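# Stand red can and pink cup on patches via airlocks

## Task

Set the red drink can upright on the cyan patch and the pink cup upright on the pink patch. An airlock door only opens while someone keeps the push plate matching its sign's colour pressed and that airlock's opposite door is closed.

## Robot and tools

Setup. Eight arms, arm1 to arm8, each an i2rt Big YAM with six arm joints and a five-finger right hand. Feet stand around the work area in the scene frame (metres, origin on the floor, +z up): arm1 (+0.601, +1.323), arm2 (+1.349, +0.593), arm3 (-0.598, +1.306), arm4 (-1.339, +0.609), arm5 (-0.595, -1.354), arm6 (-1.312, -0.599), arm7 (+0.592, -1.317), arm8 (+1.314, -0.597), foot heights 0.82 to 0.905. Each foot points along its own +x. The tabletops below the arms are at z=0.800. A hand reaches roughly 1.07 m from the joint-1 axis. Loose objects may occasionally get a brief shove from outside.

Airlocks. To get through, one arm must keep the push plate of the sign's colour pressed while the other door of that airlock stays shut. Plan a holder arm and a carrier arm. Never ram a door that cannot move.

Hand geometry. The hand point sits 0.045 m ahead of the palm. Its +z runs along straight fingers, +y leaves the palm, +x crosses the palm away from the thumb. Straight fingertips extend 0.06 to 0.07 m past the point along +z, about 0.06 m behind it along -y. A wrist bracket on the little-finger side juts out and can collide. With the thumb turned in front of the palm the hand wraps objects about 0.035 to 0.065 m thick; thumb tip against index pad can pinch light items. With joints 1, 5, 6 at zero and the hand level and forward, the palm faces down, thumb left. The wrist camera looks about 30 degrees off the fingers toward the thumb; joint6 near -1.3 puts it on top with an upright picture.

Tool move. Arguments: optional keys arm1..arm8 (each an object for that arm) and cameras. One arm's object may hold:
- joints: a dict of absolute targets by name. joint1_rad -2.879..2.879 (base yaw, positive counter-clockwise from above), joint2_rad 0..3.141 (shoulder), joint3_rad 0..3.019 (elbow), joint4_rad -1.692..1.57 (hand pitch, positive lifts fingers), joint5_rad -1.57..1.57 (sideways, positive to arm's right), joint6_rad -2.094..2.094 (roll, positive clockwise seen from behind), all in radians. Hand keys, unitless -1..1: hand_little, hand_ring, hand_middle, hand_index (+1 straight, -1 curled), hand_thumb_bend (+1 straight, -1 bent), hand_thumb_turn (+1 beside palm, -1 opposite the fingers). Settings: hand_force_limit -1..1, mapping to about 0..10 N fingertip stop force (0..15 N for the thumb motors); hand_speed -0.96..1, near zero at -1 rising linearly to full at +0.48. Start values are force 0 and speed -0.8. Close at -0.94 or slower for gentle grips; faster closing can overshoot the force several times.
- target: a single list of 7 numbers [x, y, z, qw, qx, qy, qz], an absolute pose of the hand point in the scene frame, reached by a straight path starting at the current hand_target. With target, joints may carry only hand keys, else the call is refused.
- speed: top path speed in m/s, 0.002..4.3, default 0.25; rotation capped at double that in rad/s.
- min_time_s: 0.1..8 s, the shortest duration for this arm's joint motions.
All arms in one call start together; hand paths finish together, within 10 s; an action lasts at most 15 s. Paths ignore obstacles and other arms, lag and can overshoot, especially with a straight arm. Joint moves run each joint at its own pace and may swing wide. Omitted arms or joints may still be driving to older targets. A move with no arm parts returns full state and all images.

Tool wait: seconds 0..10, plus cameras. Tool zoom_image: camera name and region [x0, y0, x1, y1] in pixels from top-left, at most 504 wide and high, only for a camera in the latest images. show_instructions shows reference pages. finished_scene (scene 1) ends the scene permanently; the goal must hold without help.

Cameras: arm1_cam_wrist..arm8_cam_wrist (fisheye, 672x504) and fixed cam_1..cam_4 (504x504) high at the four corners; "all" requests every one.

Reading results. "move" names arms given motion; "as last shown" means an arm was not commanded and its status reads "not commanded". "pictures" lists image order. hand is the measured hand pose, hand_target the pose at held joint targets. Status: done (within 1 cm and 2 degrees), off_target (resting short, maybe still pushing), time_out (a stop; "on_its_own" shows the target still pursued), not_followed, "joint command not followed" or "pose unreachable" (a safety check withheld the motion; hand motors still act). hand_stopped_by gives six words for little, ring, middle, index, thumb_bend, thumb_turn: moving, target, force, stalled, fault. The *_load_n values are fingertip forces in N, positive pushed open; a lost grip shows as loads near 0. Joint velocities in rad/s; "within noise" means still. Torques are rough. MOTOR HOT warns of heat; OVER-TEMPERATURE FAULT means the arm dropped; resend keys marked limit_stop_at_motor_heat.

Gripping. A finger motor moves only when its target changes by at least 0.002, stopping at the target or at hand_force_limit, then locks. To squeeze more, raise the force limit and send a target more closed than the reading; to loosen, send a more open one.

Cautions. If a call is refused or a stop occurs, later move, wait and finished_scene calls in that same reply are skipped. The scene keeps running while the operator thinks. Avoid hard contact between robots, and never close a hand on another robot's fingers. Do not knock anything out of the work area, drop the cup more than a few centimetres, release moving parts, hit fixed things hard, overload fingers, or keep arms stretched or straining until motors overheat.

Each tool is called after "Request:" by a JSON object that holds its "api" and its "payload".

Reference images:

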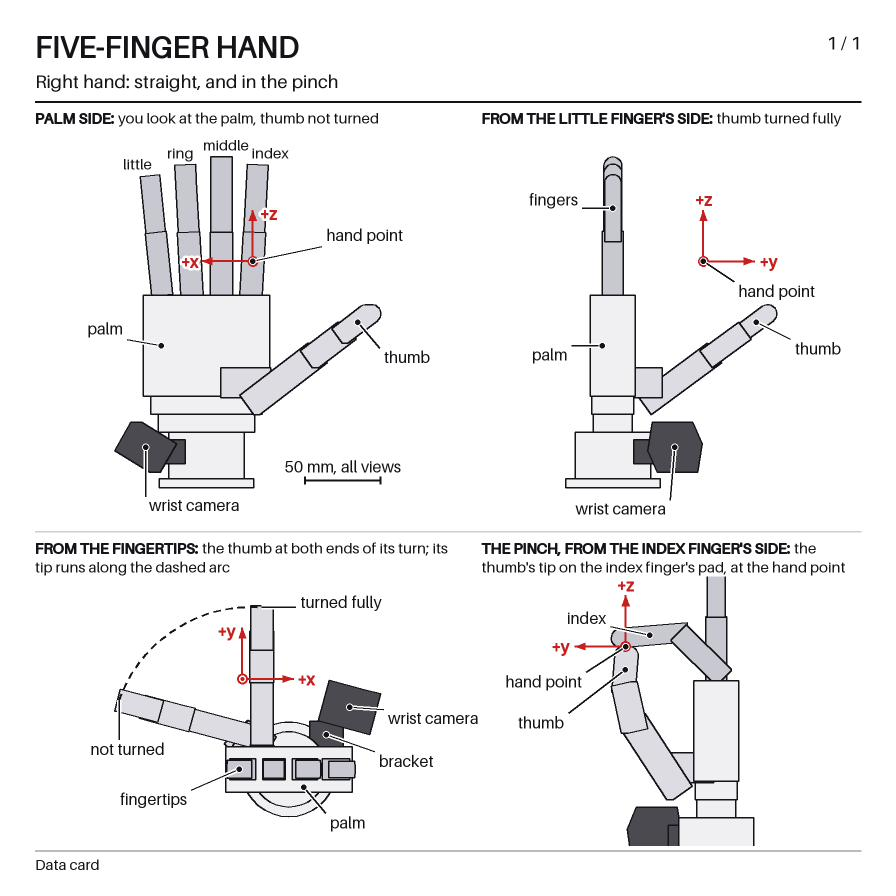

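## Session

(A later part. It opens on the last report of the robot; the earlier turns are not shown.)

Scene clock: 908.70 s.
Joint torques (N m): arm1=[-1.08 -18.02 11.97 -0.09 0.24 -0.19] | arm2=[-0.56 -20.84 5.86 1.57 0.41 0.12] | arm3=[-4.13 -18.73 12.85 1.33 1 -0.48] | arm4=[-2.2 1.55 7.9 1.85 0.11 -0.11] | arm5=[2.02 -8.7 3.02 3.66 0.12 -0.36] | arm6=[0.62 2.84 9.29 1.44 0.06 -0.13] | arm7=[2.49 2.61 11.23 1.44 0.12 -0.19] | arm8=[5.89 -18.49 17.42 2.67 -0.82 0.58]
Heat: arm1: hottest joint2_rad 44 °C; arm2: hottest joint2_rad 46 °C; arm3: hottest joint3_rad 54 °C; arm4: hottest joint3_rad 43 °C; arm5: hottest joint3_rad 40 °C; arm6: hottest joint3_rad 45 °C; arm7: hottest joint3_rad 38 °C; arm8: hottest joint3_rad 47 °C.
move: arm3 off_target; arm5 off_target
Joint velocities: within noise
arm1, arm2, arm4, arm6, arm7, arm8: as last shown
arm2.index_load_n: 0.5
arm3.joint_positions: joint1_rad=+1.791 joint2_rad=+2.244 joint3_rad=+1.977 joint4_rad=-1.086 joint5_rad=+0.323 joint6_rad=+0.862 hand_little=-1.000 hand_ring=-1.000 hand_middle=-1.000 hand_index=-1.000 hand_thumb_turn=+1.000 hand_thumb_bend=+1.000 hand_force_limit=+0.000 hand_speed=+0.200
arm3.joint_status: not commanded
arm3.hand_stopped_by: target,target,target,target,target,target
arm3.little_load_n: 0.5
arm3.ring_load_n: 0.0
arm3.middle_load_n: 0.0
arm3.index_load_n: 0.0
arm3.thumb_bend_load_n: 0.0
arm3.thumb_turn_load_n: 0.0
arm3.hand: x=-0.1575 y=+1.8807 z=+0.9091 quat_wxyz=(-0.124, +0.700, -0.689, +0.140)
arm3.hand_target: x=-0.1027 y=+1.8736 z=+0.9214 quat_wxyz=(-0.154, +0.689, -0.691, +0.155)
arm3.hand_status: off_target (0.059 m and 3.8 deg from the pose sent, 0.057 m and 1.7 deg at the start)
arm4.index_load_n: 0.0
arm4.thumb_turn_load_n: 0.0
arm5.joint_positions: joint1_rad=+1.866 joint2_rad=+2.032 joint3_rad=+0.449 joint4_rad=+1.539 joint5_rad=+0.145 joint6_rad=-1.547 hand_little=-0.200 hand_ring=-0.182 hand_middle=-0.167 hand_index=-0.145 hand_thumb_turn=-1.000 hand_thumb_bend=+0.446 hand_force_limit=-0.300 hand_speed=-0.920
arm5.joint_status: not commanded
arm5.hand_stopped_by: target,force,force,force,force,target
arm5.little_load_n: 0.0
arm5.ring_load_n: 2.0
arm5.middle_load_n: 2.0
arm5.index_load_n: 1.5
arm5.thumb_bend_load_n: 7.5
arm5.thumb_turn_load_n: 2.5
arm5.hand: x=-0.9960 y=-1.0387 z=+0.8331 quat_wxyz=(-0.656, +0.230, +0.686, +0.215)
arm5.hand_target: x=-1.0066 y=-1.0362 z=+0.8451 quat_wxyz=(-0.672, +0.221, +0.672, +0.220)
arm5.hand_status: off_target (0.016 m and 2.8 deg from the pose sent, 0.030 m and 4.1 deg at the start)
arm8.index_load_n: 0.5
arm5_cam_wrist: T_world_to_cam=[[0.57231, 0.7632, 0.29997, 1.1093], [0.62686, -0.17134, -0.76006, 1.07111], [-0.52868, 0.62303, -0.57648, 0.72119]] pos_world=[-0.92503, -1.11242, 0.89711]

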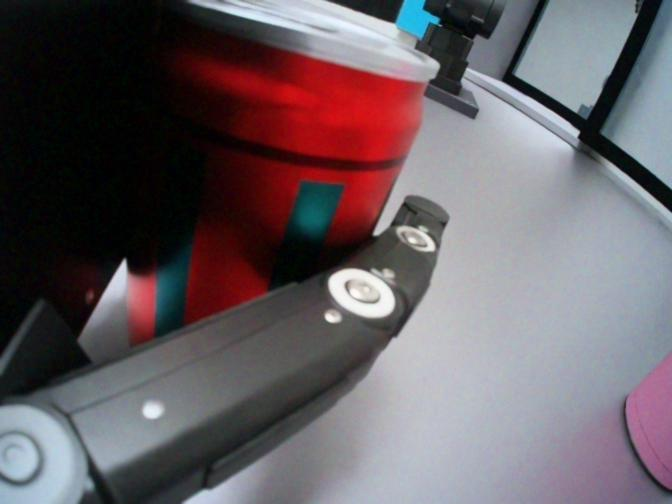

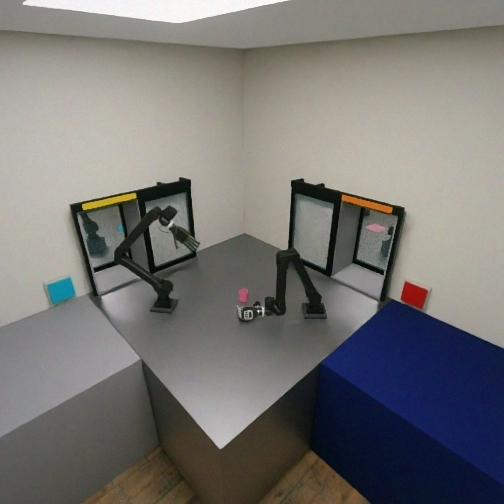

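Request:
{"api": "move", "payload": {"arm5": {"joints": {"hand_speed": -0.6, "hand_index": 1, "hand_middle": 1, "hand_ring": 1, "hand_little": 1, "hand_thumb_bend": 1}}}}

Request:
{"api": "move", "payload": {"arm5": {"target": [-0.83, -1.166, 0.86, -0.6719, 0.2203, 0.6719, 0.2203], "speed": 0.12}, "cameras": ["arm5_cam_wrist", "cam_3"]}}

Scene clock: 915.97 s.
Joint torques (N m): arm1=[-1.32 -17.55 11.99 0.2 0.11 -0.16] | arm2=[-0.97 -20.84 5.96 1.58 0.42 0.15] | arm3=[-4.13 -19.08 12.85 1.25 0.98 -0.47] | arm4=[-2.32 1.67 7.86 1.87 0.11 -0.11] | arm5=[1.03 -9 2.78 3.62 0.11 -0.27] | arm6=[0.73 2.9 9.31 1.58 0.08 -0.19] | arm7=[2.32 2.78 11.21 1.46 0.11 -0.19] | arm8=[5.83 -18.37 17.44 2.7 -0.82 0.57]
Heat: arm1: hottest joint2_rad 44 °C; arm2: hottest joint2_rad 46 °C; arm3: hottest joint3_rad 55 °C; arm4: hottest joint3_rad 43 °C; arm5: hottest joint3_rad 40 °C; arm6: hottest joint3_rad 45 °C; arm7: hottest joint3_rad 39 °C; arm8: hottest joint3_rad 47 °C.
move: arm5 done
Joint velocities: within noise
arm1, arm2, arm3, arm4, arm6, arm7, arm8: as last shown
arm2.index_load_n: 0.0
arm2.thumb_turn_load_n: -0.5
arm3.little_load_n: 0.0
arm3.hand: x=-0.1575 y=+1.8808 z=+0.9093 quat_wxyz=(-0.124, +0.700, -0.689, +0.140)
arm3.hand_target: x=-0.1027 y=+1.8737 z=+0.9215 quat_wxyz=(-0.154, +0.689, -0.691, +0.155)
arm5.joint_positions: joint1_rad=+1.866 joint2_rad=+2.032 joint3_rad=+0.453 joint4_rad=+1.545 joint5_rad=+0.145 joint6_rad=-1.553 hand_little=+1.000 hand_ring=+1.000 hand_middle=+1.000 hand_index=+1.000 hand_thumb_turn=-1.000 hand_thumb_bend=+1.000 hand_force_limit=-0.300 hand_speed=-0.600
arm5.joint_status: all done
arm5.hand_stopped_by: target,target,target,target,target,target
arm5.little_load_n: 0.0
arm5.ring_load_n: 0.0
arm5.middle_load_n: 0.0
arm5.index_load_n: 0.0
arm5.thumb_bend_load_n: 0.0
arm5.thumb_turn_load_n: 0.5
arm5.hand: x=-0.9979 y=-1.0376 z=+0.8363 quat_wxyz=(-0.659, +0.227, +0.683, +0.217)
arm5.hand_target: x=-1.0066 y=-1.0362 z=+0.8451 quat_wxyz=(-0.672, +0.221, +0.672, +0.220)
arm5.hand_status: not commanded
arm6.thumb_turn_load_n: 0.5
arm8.index_load_n: 0.0
pictures: none

Scene clock: 918.33 s.
Joint torques (N m): arm1=[-1.49 -18.49 12.12 0.03 0.2 -0.19] | arm2=[-1.08 -20.19 5.82 1.58 0.42 0.16] | arm3=[-4.13 -18.96 12.86 1.25 1 -0.48] | arm4=[-2.32 1.61 7.92 1.85 0.11 -0.11] | arm5=[-0.03 -3.6 0.98 2.26 -0.01 -0.29] | arm6=[0.85 2.14 9.28 1.7 0.05 -0.18] | arm7=[2.49 2.61 11.21 1.48 0.12 -0.19] | arm8=[5.95 -18.43 17.43 2.67 -0.82 0.58]
Heat: arm1: hottest joint2_rad 44 °C; arm2: hottest joint2_rad 46 °C; arm3: hottest joint3_rad 55 °C; arm4: hottest joint3_rad 43 °C; arm5: hottest joint3_rad 40 °C; arm6: hottest joint3_rad 45 °C; arm7: hottest joint3_rad 39 °C; arm8: hottest joint3_rad 47 °C.
move: arm5 not_followed
Joint velocities: within noise
arm1, arm3, arm4, arm6, arm7, arm8: as last shown
arm2.joint_positions: joint1_rad=+1.804 joint2_rad=+1.947 joint3_rad=+1.517 joint4_rad=-0.919 joint5_rad=+0.358 joint6_rad=+0.946 hand_little=-1.000 hand_ring=-1.000 hand_middle=-1.000 hand_index=-1.000 hand_thumb_turn=+1.000 hand_thumb_bend=+1.000 hand_force_limit=+0.000 hand_speed=+0.200
arm2.joint_status: not commanded
arm2.hand_stopped_by: target,target,target,target,target,target
arm2.little_load_n: 0.0
arm2.ring_load_n: 0.0
arm2.middle_load_n: 0.0
arm2.index_load_n: 0.0
arm2.thumb_bend_load_n: -0.5
arm2.thumb_turn_load_n: 0.0
arm2.hand: x=+1.8735 y=+0.2569 z=+0.8984 quat_wxyz=(+0.013, +0.012, -0.978, +0.207)
arm2.hand_target: x=+1.8749 y=+0.2500 z=+0.9100 quat_wxyz=(+0.000, +0.000, -0.976, +0.216)
arm2.hand_status: not commanded
arm5.joint_positions: joint1_rad=+2.004 joint2_rad=+1.795 joint3_rad=+0.049 joint4_rad=+1.554 joint5_rad=+0.298 joint6_rad=-1.505 hand_little=+1.000 hand_ring=+1.000 hand_middle=+1.000 hand_index=+1.000 hand_thumb_turn=-1.000 hand_thumb_bend=+1.000 hand_force_limit=-0.300 hand_speed=-0.600
arm5.joint_status: not commanded
arm5.hand_stopped_by: target,target,target,target,target,target
arm5.little_load_n: 0.0
arm5.ring_load_n: 0.0
arm5.middle_load_n: 0.0
arm5.index_load_n: 0.0
arm5.thumb_bend_load_n: 0.0
arm5.thumb_turn_load_n: 0.5
arm5.on_its_own: joint1_rad is held at +1.996, not at its first target +1.873; joint2_rad is held at +1.803, not at its first target +2.037; joint3_rad is held at +0.060, not at its first target +0.472; joint5_rad is held at +0.295, not at its first target +0.148; joint6_rad is held at -1.507, not at its first target -1.561
arm5.hand: x=-0.8717 y=-1.1303 z=+0.8483 quat_wxyz=(-0.603, +0.249, +0.729, +0.208)
arm5.hand_target: x=-0.8743 y=-1.1271 z=+0.8475 quat_wxyz=(-0.604, +0.250, +0.727, +0.209)
arm5.hand_status: not_followed (0.056 m and 10.8 deg from the pose sent, 0.213 m and 2.2 deg at the start; a joint's target at an end of its range on 70 of 71 steps)
arm6.thumb_turn_load_n: 0.0
arm7.thumb_bend_load_n: 0.5
arm8.little_load_n: 0.5
pose unreachable (arm5 arm): on one or more control steps of this call this arm could not follow its commanded pose, so it was not sent that pose on those steps. On the call's last step it was still not sent that pose. It may still have moved: this result reports where it is.
cause: moving toward the commanded pose would bring two parts of the arm too close to each other.
arm5_cam_wrist: T_world_to_cam=[[0.55328, 0.77485, 0.30576, 1.09524], [0.70513, -0.24024, -0.66713, 0.90064], [-0.44347, 0.58471, -0.67929, 0.97089]] pos_world=[-0.81048, -1.19997, 0.92549]

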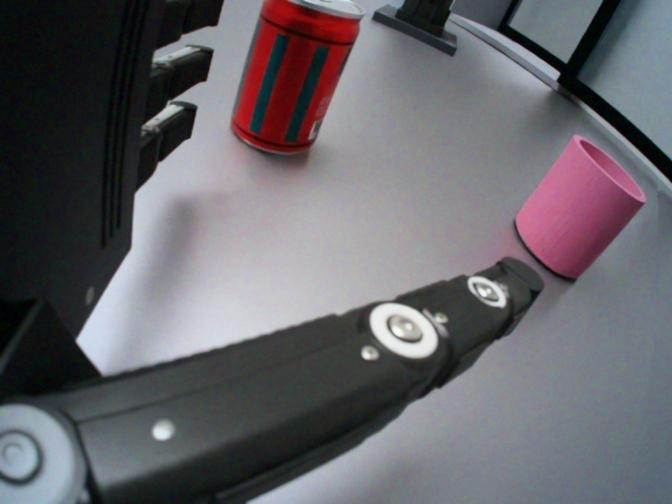

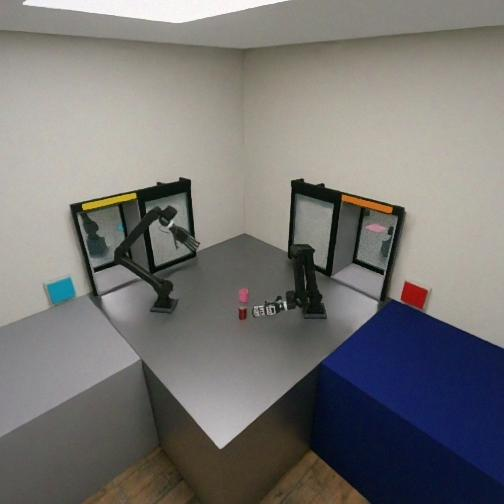

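Request:
{"api": "move", "payload": {"arm5": {"target": [-0.7825, -1.015, 0.89, -0.6154, 0.3482, 0.6154, 0.3482], "speed": 0.15}, "cameras": ["arm5_cam_wrist"]}}

Scene clock: 971.40 s.
Joint torques (N m): arm1=[-0.73 -17.9 11.96 0.17 0.22 -0.15] | arm2=[-1.08 -20.84 5.86 1.48 0.47 0.15] | arm3=[-4.01 -18.84 12.88 1.26 0.99 -0.48] | arm4=[-2.2 1.61 7.88 1.88 0.11 -0.11] | arm5=[0.03 -5.95 2.03 3.33 -0.12 -0.24] | arm6=[0.79 2.55 9.31 1.61 0.07 -0.16] | arm7=[2.32 2.55 11.18 1.5 0.11 -0.21] | arm8=[5.83 -18.43 17.44 2.69 -0.83 0.58]
Heat: arm1: hottest joint2_rad 45 °C; arm2: hottest joint2_rad 46 °C; arm3: hottest joint3_rad 60 °C; arm4: hottest joint3_rad 43 °C; arm5: hottest joint3_rad 37 °C; arm6: hottest joint3_rad 45 °C; arm7: hottest joint3_rad 39 °C; arm8: hottest joint3_rad 48 °C.
move: arm5 off_target
Joint velocities: within noise
arm1, arm2, arm3, arm4, arm6, arm8: as last shown
arm1.middle_load_n: 0.5
arm1.index_load_n: 0.5
arm2.index_load_n: 0.5
arm2.thumb_bend_load_n: 0.0
arm4.index_load_n: 0.5
arm5.joint_positions: joint1_rad=+1.576 joint2_rad=+1.736 joint3_rad=+0.083 joint4_rad=+1.554 joint5_rad=+0.245 joint6_rad=-1.537 hand_little=+1.000 hand_ring=+1.000 hand_middle=+1.000 hand_index=+1.000 hand_thumb_turn=-1.000 hand_thumb_bend=+1.000 hand_force_limit=-0.300 hand_speed=-0.600
arm5.joint_status: not commanded
arm5.hand_stopped_by: target,target,target,target,target,target
arm5.little_load_n: 0.0
arm5.ring_load_n: 0.0
arm5.middle_load_n: 0.0
arm5.index_load_n: 0.0
arm5.thumb_bend_load_n: 0.0
arm5.thumb_turn_load_n: 0.5
arm5.hand: x=-0.7785 y=-1.0229 z=+0.8766 quat_wxyz=(-0.585, +0.365, +0.644, +0.332)
arm5.hand_target: x=-0.7824 y=-1.0152 z=+0.8907 quat_wxyz=(-0.602, +0.359, +0.627, +0.340)
arm5.hand_status: off_target (0.016 m and 5.5 deg from the pose sent, 0.152 m and 23.7 deg at the start; a joint's target at an end of its range on 57 of 61 steps)
arm6.thumb_turn_load_n: 0.5
arm7.joint_positions: joint1_rad=+1.061 joint2_rad=+0.012 joint3_rad=+0.302 joint4_rad=+0.365 joint5_rad=+0.120 joint6_rad=-1.627 hand_little=+1.000 hand_ring=+1.000 hand_middle=+1.000 hand_index=+1.000 hand_thumb_turn=-1.000 hand_thumb_bend=+1.000 hand_force_limit=-0.300 hand_speed=-0.600
arm7.joint_status: not commanded
arm7.hand_stopped_by: target,target,target,target,target,target
arm7.little_load_n: 0.0
arm7.ring_load_n: 0.0
arm7.middle_load_n: 0.0
arm7.index_load_n: 0.0
arm7.thumb_bend_load_n: 0.0
arm7.thumb_turn_load_n: 0.5
arm7.hand: x=+0.3540 y=-1.2682 z=+1.3471 quat_wxyz=(-0.898, +0.007, +0.440, -0.018)
arm7.hand_target: x=+0.3600 y=-1.2697 z=+1.3598 quat_wxyz=(-0.902, +0.004, +0.432, -0.020)
arm7.hand_status: not commanded
arm8.little_load_n: 0.0
arm5_cam_wrist: T_world_to_cam=[[0.81097, 0.49806, 0.30701, 0.8681], [0.53687, -0.42485, -0.72889, 0.61383], [-0.23259, 0.75593, -0.61194, 1.24884]] pos_world=[-0.74307, -1.11562, 0.9451]

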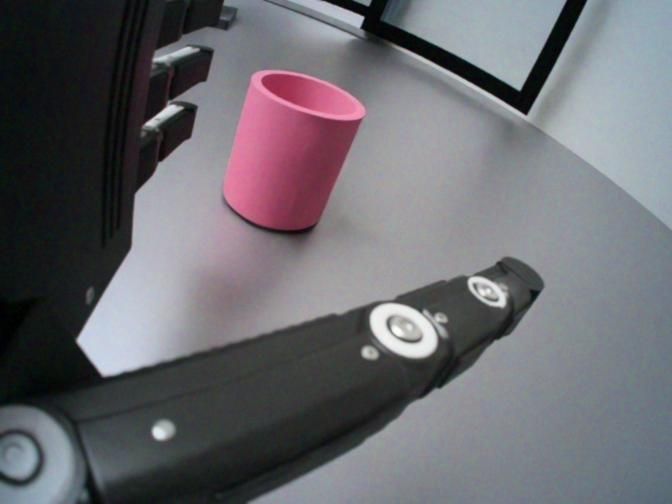

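Request:
{"api": "move", "payload": {"arm5": {"target": [-0.820, -0.965, 0.85, -0.6154, 0.3482, 0.6154, 0.3482], "speed": 0.12}, "cameras": ["arm5_cam_wrist"]}}

Scene clock: 981.30 s.
Joint torques (N m): arm1=[-1.08 -17.85 12.03 0.25 0.16 -0.12] | arm2=[-1.55 -21.01 5.7 1.44 0.39 0.16] | arm3=[-4.13 -18.9 12.88 1.24 0.97 -0.49] | arm4=[-2.2 1.61 7.91 1.87 0.11 -0.11] | arm5=[-0.15 -7.24 2.14 3.33 -0.2 -0.13] | arm6=[0.67 2.78 9.31 1.52 0.06 -0.16] | arm7=[2.32 2.73 11.25 1.51 0.11 -0.19] | arm8=[5.83 -18.55 17.44 2.67 -0.82 0.58]
Heat: arm1: hottest joint2_rad 45 °C; arm2: hottest joint2_rad 46 °C; arm3: hottest joint3_rad 60 °C; arm4: hottest joint3_rad 43 °C; arm5: hottest joint3_rad 37 °C; arm6: hottest joint3_rad 45 °C; arm7: hottest joint3_rad 39 °C; arm8: hottest joint3_rad 48 °C.
move: arm5 off_target
Joint velocities: within noise
arm1, arm2, arm3, arm7: as last shown
arm1.ring_load_n: 0.5
arm1.middle_load_n: 0.0
arm1.index_load_n: 0.0
arm2.index_load_n: 0.0
arm4.joint_positions: joint1_rad=-0.946 joint2_rad=+0.648 joint3_rad=+1.394 joint4_rad=-1.536 joint5_rad=+0.000 joint6_rad=-1.561 hand_little=+1.000 hand_ring=+1.000 hand_middle=+1.000 hand_index=+1.000 hand_thumb_turn=-1.000 hand_thumb_bend=+1.000 hand_force_limit=+0.000 hand_speed=+0.200
arm4.joint_status: not commanded
arm4.hand_stopped_by: target,target,target,target,target,target
arm4.little_load_n: 0.0
arm4.ring_load_n: 0.0
arm4.middle_load_n: 0.0
arm4.index_load_n: 0.0
arm4.thumb_bend_load_n: 0.0
arm4.thumb_turn_load_n: 0.0
arm4.hand: x=-1.4002 y=+0.3988 z=+1.3637 quat_wxyz=(+0.262, +0.654, -0.654, +0.274)
arm4.hand_target: x=-1.4036 y=+0.3988 z=+1.3742 quat_wxyz=(+0.274, +0.649, -0.652, +0.279)
arm4.hand_status: not commanded
arm5.joint_positions: joint1_rad=+1.548 joint2_rad=+1.926 joint3_rad=+0.270 joint4_rad=+1.557 joint5_rad=+0.220 joint6_rad=-1.537 hand_little=+1.000 hand_ring=+1.000 hand_middle=+1.000 hand_index=+1.000 hand_thumb_turn=-1.000 hand_thumb_bend=+1.000 hand_force_limit=-0.300 hand_speed=-0.600
arm5.joint_status: not commanded
arm5.hand_stopped_by: target,target,target,target,target,target
arm5.little_load_n: 0.0
arm5.ring_load_n: 0.0
arm5.middle_load_n: 0.0
arm5.index_load_n: 0.0
arm5.thumb_bend_load_n: 0.0
arm5.thumb_turn_load_n: 0.0
arm5.hand: x=-0.8185 y=-0.9719 z=+0.8452 quat_wxyz=(-0.585, +0.366, +0.643, +0.332)
arm5.hand_target: x=-0.8201 y=-0.9650 z=+0.8505 quat_wxyz=(-0.593, +0.365, +0.633, +0.337)
arm5.hand_status: off_target (0.008 m and 5.5 deg from the pose sent, 0.076 m and 5.5 deg at the start; a joint's target at an end of its range on 37 of 37 steps)
arm6.joint_positions: joint1_rad=-1.600 joint2_rad=+0.644 joint3_rad=+1.450 joint4_rad=-1.536 joint5_rad=+0.000 joint6_rad=-1.556 hand_little=+1.000 hand_ring=+1.000 hand_middle=+1.000 hand_index=+1.000 hand_thumb_turn=-1.000 hand_thumb_bend=+1.000 hand_force_limit=+0.000 hand_speed=+0.200
arm6.joint_status: not commanded
arm6.hand_stopped_by: target,target,target,target,target,target
arm6.little_load_n: 0.0
arm6.ring_load_n: 0.0
arm6.middle_load_n: 0.0
arm6.index_load_n: 0.0
arm6.thumb_bend_load_n: 0.0
arm6.thumb_turn_load_n: 0.0
arm6.hand: x=-1.2374 y=-0.8028 z=+1.3012 quat_wxyz=(+0.178, +0.814, -0.419, +0.361)
arm6.hand_target: x=-1.2402 y=-0.8034 z=+1.3085 quat_wxyz=(+0.186, +0.811, -0.416, +0.366)
arm6.hand_status: not commanded
arm7.thumb_turn_load_n: 0.0
arm8.joint_positions: joint1_rad=-1.805 joint2_rad=+2.279 joint3_rad=+2.085 joint4_rad=-1.198 joint5_rad=-0.311 joint6_rad=-0.873 hand_little=-1.000 hand_ring=-1.000 hand_middle=-1.000 hand_index=-1.000 hand_thumb_turn=+1.000 hand_thumb_bend=+1.000 hand_force_limit=+0.000 hand_speed=+0.200
arm8.joint_status: not commanded
arm8.hand_stopped_by: target,target,target,target,target,target
arm8.little_load_n: 0.0
arm8.ring_load_n: 0.0
arm8.middle_load_n: 0.0
arm8.index_load_n: 0.0
arm8.thumb_bend_load_n: 0.0
arm8.thumb_turn_load_n: 0.0
arm8.hand: x=+1.8319 y=-0.1548 z=+0.8990 quat_wxyz=(-0.179, +0.984, -0.006, -0.027)
arm8.hand_target: x=+1.8354 y=-0.1033 z=+0.9223 quat_wxyz=(-0.219, +0.976, +0.001, -0.001)
arm8.hand_status: not commanded
arm5_cam_wrist: T_world_to_cam=[[0.81277, 0.49648, 0.30482, 0.88664], [0.53472, -0.42804, -0.7286, 0.62911], [-0.23126, 0.75517, -0.61338, 1.18329]] pos_world=[-0.78338, -1.06451, 0.91391]

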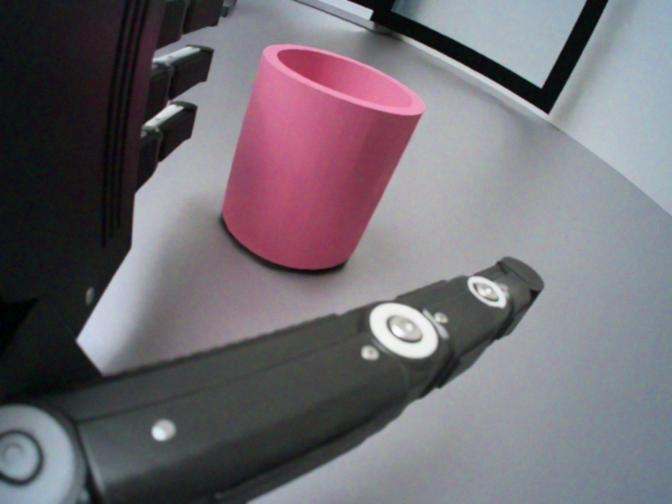

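Request:
{"api": "move", "payload": {"arm5": {"target": [-0.849, -0.915, 0.837, -0.6154, 0.3482, 0.6154, 0.3482], "speed": 0.1}, "cameras": ["arm5_cam_wrist"]}}

Scene clock: 990.97 s.
Joint torques (N m): arm1=[-1.38 -18.2 11.89 0.13 0.17 -0.13] | arm2=[-1.03 -20.72 6.02 1.44 0.34 0.16] | arm3=[-4.01 -18.9 12.83 1.24 1 -0.48] | arm4=[-2.2 1.55 7.88 1.85 0.11 -0.11] | arm5=[-0.09 -8.53 2.51 3.34 -0.1 -0.27] | arm6=[1.44 2.08 9.33 1.57 0.06 -0.15] | arm7=[2.2 2.55 11.22 1.48 0.13 -0.2] | arm8=[5.83 -18.37 17.42 2.7 -0.82 0.58]
Heat: arm1: hottest joint2_rad 45 °C; arm2: hottest joint2_rad 46 °C; arm3: hottest joint3_rad 61 °C; arm4: hottest joint3_rad 43 °C; arm5: hottest joint3_rad 37 °C; arm6: hottest joint3_rad 45 °C; arm7: hottest joint3_rad 39 °C; arm8: hottest joint3_rad 48 °C.
move: arm5 off_target
Joint velocities: within noise
arm1.joint_positions: joint1_rad=-1.814 joint2_rad=+2.061 joint3_rad=+1.627 joint4_rad=-1.075 joint5_rad=-0.107 joint6_rad=-0.939 hand_little=-1.000 hand_ring=-1.000 hand_middle=-1.000 hand_index=-1.000 hand_thumb_turn=+1.000 hand_thumb_bend=+1.000 hand_force_limit=+0.000 hand_speed=+0.200
arm1.joint_status: not commanded
arm1.hand_stopped_by: target,target,target,target,target,target
arm1.little_load_n: 0.0
arm1.ring_load_n: 0.0
arm1.middle_load_n: 0.0
arm1.index_load_n: 0.0
arm1.thumb_bend_load_n: 0.0
arm1.thumb_turn_load_n: 0.0
arm1.hand: x=+0.2783 y=+1.7838 z=+0.9013 quat_wxyz=(+0.038, -0.706, -0.706, +0.053)
arm1.hand_target: x=+0.2754 y=+1.7995 z=+0.9102 quat_wxyz=(+0.050, -0.705, -0.705, +0.049)
arm1.hand_status: not commanded
arm2, arm3, arm4, arm6, arm7, arm8: as last shown
arm5.joint_positions: joint1_rad=+1.506 joint2_rad=+2.039 joint3_rad=+0.428 joint4_rad=+1.557 joint5_rad=+0.173 joint6_rad=-1.546 hand_little=+1.000 hand_ring=+1.000 hand_middle=+1.000 hand_index=+1.000 hand_thumb_turn=-1.000 hand_thumb_bend=+1.000 hand_force_limit=-0.300 hand_speed=-0.600
arm5.joint_status: not commanded
arm5.hand_stopped_by: target,target,target,target,target,target
arm5.little_load_n: 0.0
arm5.ring_load_n: 0.0
arm5.middle_load_n: 0.0
arm5.index_load_n: 0.0
arm5.thumb_bend_load_n: 0.0
arm5.thumb_turn_load_n: 0.0
arm5.hand: x=-0.8479 y=-0.9227 z=+0.8315 quat_wxyz=(-0.600, +0.358, +0.631, +0.337)
arm5.hand_target: x=-0.8491 y=-0.9150 z=+0.8375 quat_wxyz=(-0.608, +0.354, +0.622, +0.345)
arm5.hand_status: off_target (0.009 m and 3.0 deg from the pose sent, 0.065 m and 5.5 deg at the start; a joint's target at an end of its range on 35 of 35 steps)
arm7.little_load_n: -0.5
arm5_cam_wrist: T_world_to_cam=[[0.8175, 0.49047, 0.30188, 0.89117], [0.51839, -0.39826, -0.75674, 0.69287], [-0.25093, 0.77513, -0.57983, 1.10483]] pos_world=[-0.81048, -1.01753, 0.89591]

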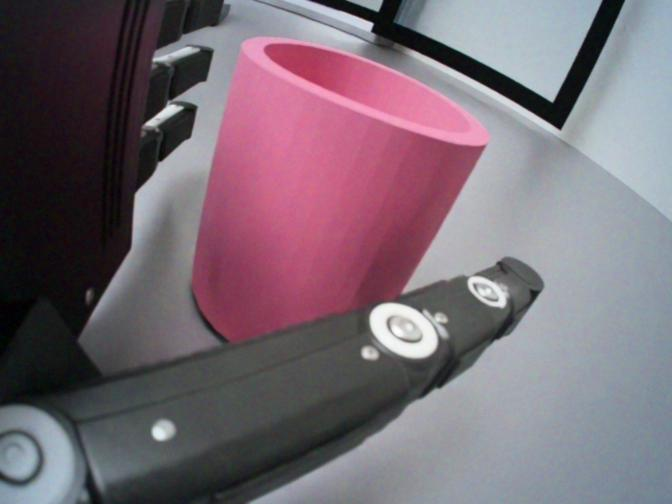

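Request:
{"api": "move", "payload": {"arm5": {"joints": {"hand_speed": -0.3, "hand_force_limit": -0.3, "hand_index": 0.35, "hand_middle": 0.35, "hand_thumb_bend": 0.75}}, "cameras": ["arm5_cam_wrist"]}}

Request:
{"api": "move", "payload": {"arm5": {"joints": {"hand_speed": -0.92, "hand_force_limit": -0.4, "hand_index": -0.7, "hand_middle": -0.7, "hand_thumb_bend": -0.6}}, "cameras": ["arm5_cam_wrist"]}}

Scene clock: 1007.77 s.
Joint torques (N m): arm1=[-0.91 -18.55 11.86 -0.01 0.23 -0.14] | arm2=[-0.44 -20.66 5.87 1.57 0.38 0.11] | arm3=[-4.42 -18.84 12.88 1.24 0.99 -0.49] | arm4=[-2.2 1.55 7.91 1.84 0.11 -0.11] | arm5=[0.15 -8.53 2.5 3.12 -0.1 -0.27] | arm6=[0.79 2.67 9.42 1.59 0.07 -0.21] | arm7=[2.43 2.43 11.19 1.48 0.1 -0.19] | arm8=[5.83 -18.49 17.43 2.67 -0.82 0.57]
Heat: arm1: hottest joint2_rad 45 °C; arm2: hottest joint2_rad 46 °C; arm3: hottest joint3_rad 62 °C; arm4: hottest joint3_rad 43 °C; arm5: hottest joint3_rad 37 °C; arm6: hottest joint3_rad 45 °C; arm7: hottest joint3_rad 39 °C; arm8: hottest joint3_rad 48 °C.
move: arm5 done
Joint velocities: within noise
arm1, arm2, arm3, arm4, arm6, arm7, arm8: as last shown
arm1.middle_load_n: -0.5
arm5.joint_positions: joint1_rad=+1.506 joint2_rad=+2.040 joint3_rad=+0.429 joint4_rad=+1.557 joint5_rad=+0.171 joint6_rad=-1.546 hand_little=+1.000 hand_ring=+1.000 hand_middle=+0.350 hand_index=+0.350 hand_thumb_turn=-1.000 hand_thumb_bend=+0.750 hand_force_limit=-0.300 hand_speed=-0.300
arm5.joint_status: all done
arm5.hand_stopped_by: target,target,target,target,target,target
arm5.little_load_n: 0.0
arm5.ring_load_n: 0.0
arm5.middle_load_n: 0.0
arm5.index_load_n: 0.5
arm5.thumb_bend_load_n: 0.0
arm5.thumb_turn_load_n: 0.5
arm5.hand: x=-0.8482 y=-0.9226 z=+0.8315 quat_wxyz=(-0.600, +0.358, +0.631, +0.336)
arm5.hand_target: x=-0.8490 y=-0.9150 z=+0.8373 quat_wxyz=(-0.608, +0.354, +0.622, +0.345)
arm5.hand_status: not commanded
arm6.thumb_turn_load_n: 0.5
arm7.little_load_n: 0.0
arm8.little_load_n: 0.5
arm5_cam_wrist: T_world_to_cam=[[0.81667, 0.49171, 0.30212, 0.89155], [0.51918, -0.39737, -0.75667, 0.6944], [-0.252, 0.7748, -0.57981, 1.10336]] pos_world=[-0.81057, -1.01733, 0.89581]

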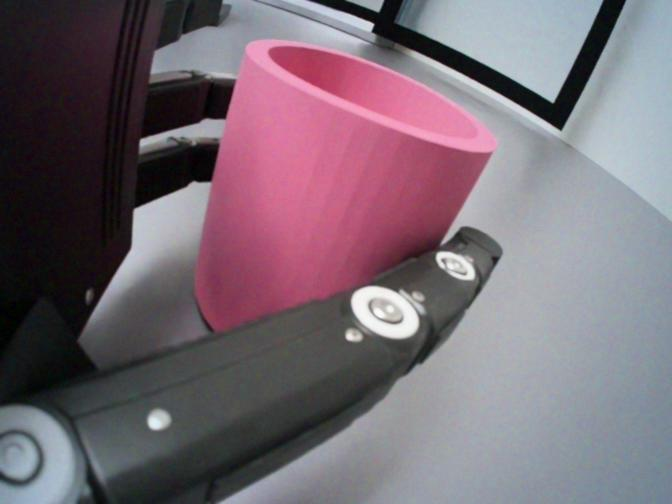

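Scene clock: 1013.40 s.
Joint torques (N m): arm1=[-0.73 -17.55 12.03 0.16 0.18 -0.14] | arm2=[-1.49 -20.66 5.93 1.46 0.46 0.16] | arm3=[-3.9 -18.96 12.86 1.21 1.01 -0.48] | arm4=[-2.2 1.55 7.9 1.87 0.11 -0.11] | arm5=[1.03 -7.88 2.66 3.22 -0.04 -0.23] | arm6=[0.73 2.9 9.44 1.54 0.07 -0.16] | arm7=[2.37 2.55 11.22 1.46 0.11 -0.19] | arm8=[5.77 -18.43 17.43 2.66 -0.83 0.58]
Heat: arm1: hottest joint2_rad 45 °C; arm2: hottest joint2_rad 46 °C; arm3: hottest joint3_rad 62 °C; arm4: hottest joint3_rad 43 °C; arm5: hottest joint3_rad 37 °C; arm6: hottest joint3_rad 45 °C; arm7: hottest joint3_rad 39 °C; arm8: hottest joint3_rad 49 °C.
move: arm5 off_target
Joint velocities: within noise
arm1, arm2, arm3, arm4, arm6, arm7, arm8: as last shown
arm1.middle_load_n: 0.0
arm3.index_load_n: 0.5
arm5.joint_positions: joint1_rad=+1.506 joint2_rad=+2.040 joint3_rad=+0.429 joint4_rad=+1.557 joint5_rad=+0.171 joint6_rad=-1.546 hand_little=+1.000 hand_ring=+1.000 hand_middle=+0.262 hand_index=+0.292 hand_thumb_turn=-1.000 hand_thumb_bend=+0.715 hand_force_limit=-0.400 hand_speed=-0.920
arm5.joint_status: hand_middle off_target (ended at +0.262, target -0.700); hand_index off_target (ended at +0.292, target -0.700); hand_thumb_bend off_target (ended at +0.715, target -0.600); the others done
arm5.hand_stopped_by: target,target,force,force,force,target
arm5.little_load_n: 0.0
arm5.ring_load_n: 0.0
arm5.middle_load_n: 4.0
arm5.index_load_n: 2.0
arm5.thumb_bend_load_n: 6.5
arm5.thumb_turn_load_n: 0.5
arm5.hand: x=-0.8482 y=-0.9226 z=+0.8315 quat_wxyz=(-0.600, +0.358, +0.631, +0.336)
arm5.hand_target: x=-0.8490 y=-0.9150 z=+0.8374 quat_wxyz=(-0.608, +0.354, +0.622, +0.345)
arm5.hand_status: not commanded
arm6.thumb_turn_load_n: 0.0
arm7.thumb_turn_load_n: 0.5
arm8.little_load_n: 0.0
arm5_cam_wrist: T_world_to_cam=[[0.8165, 0.49201, 0.3021, 0.89174], [0.51931, -0.3972, -0.75668, 0.69469], [-0.2523, 0.7747, -0.57981, 1.10302]] pos_world=[-0.81057, -1.01733, 0.89581]

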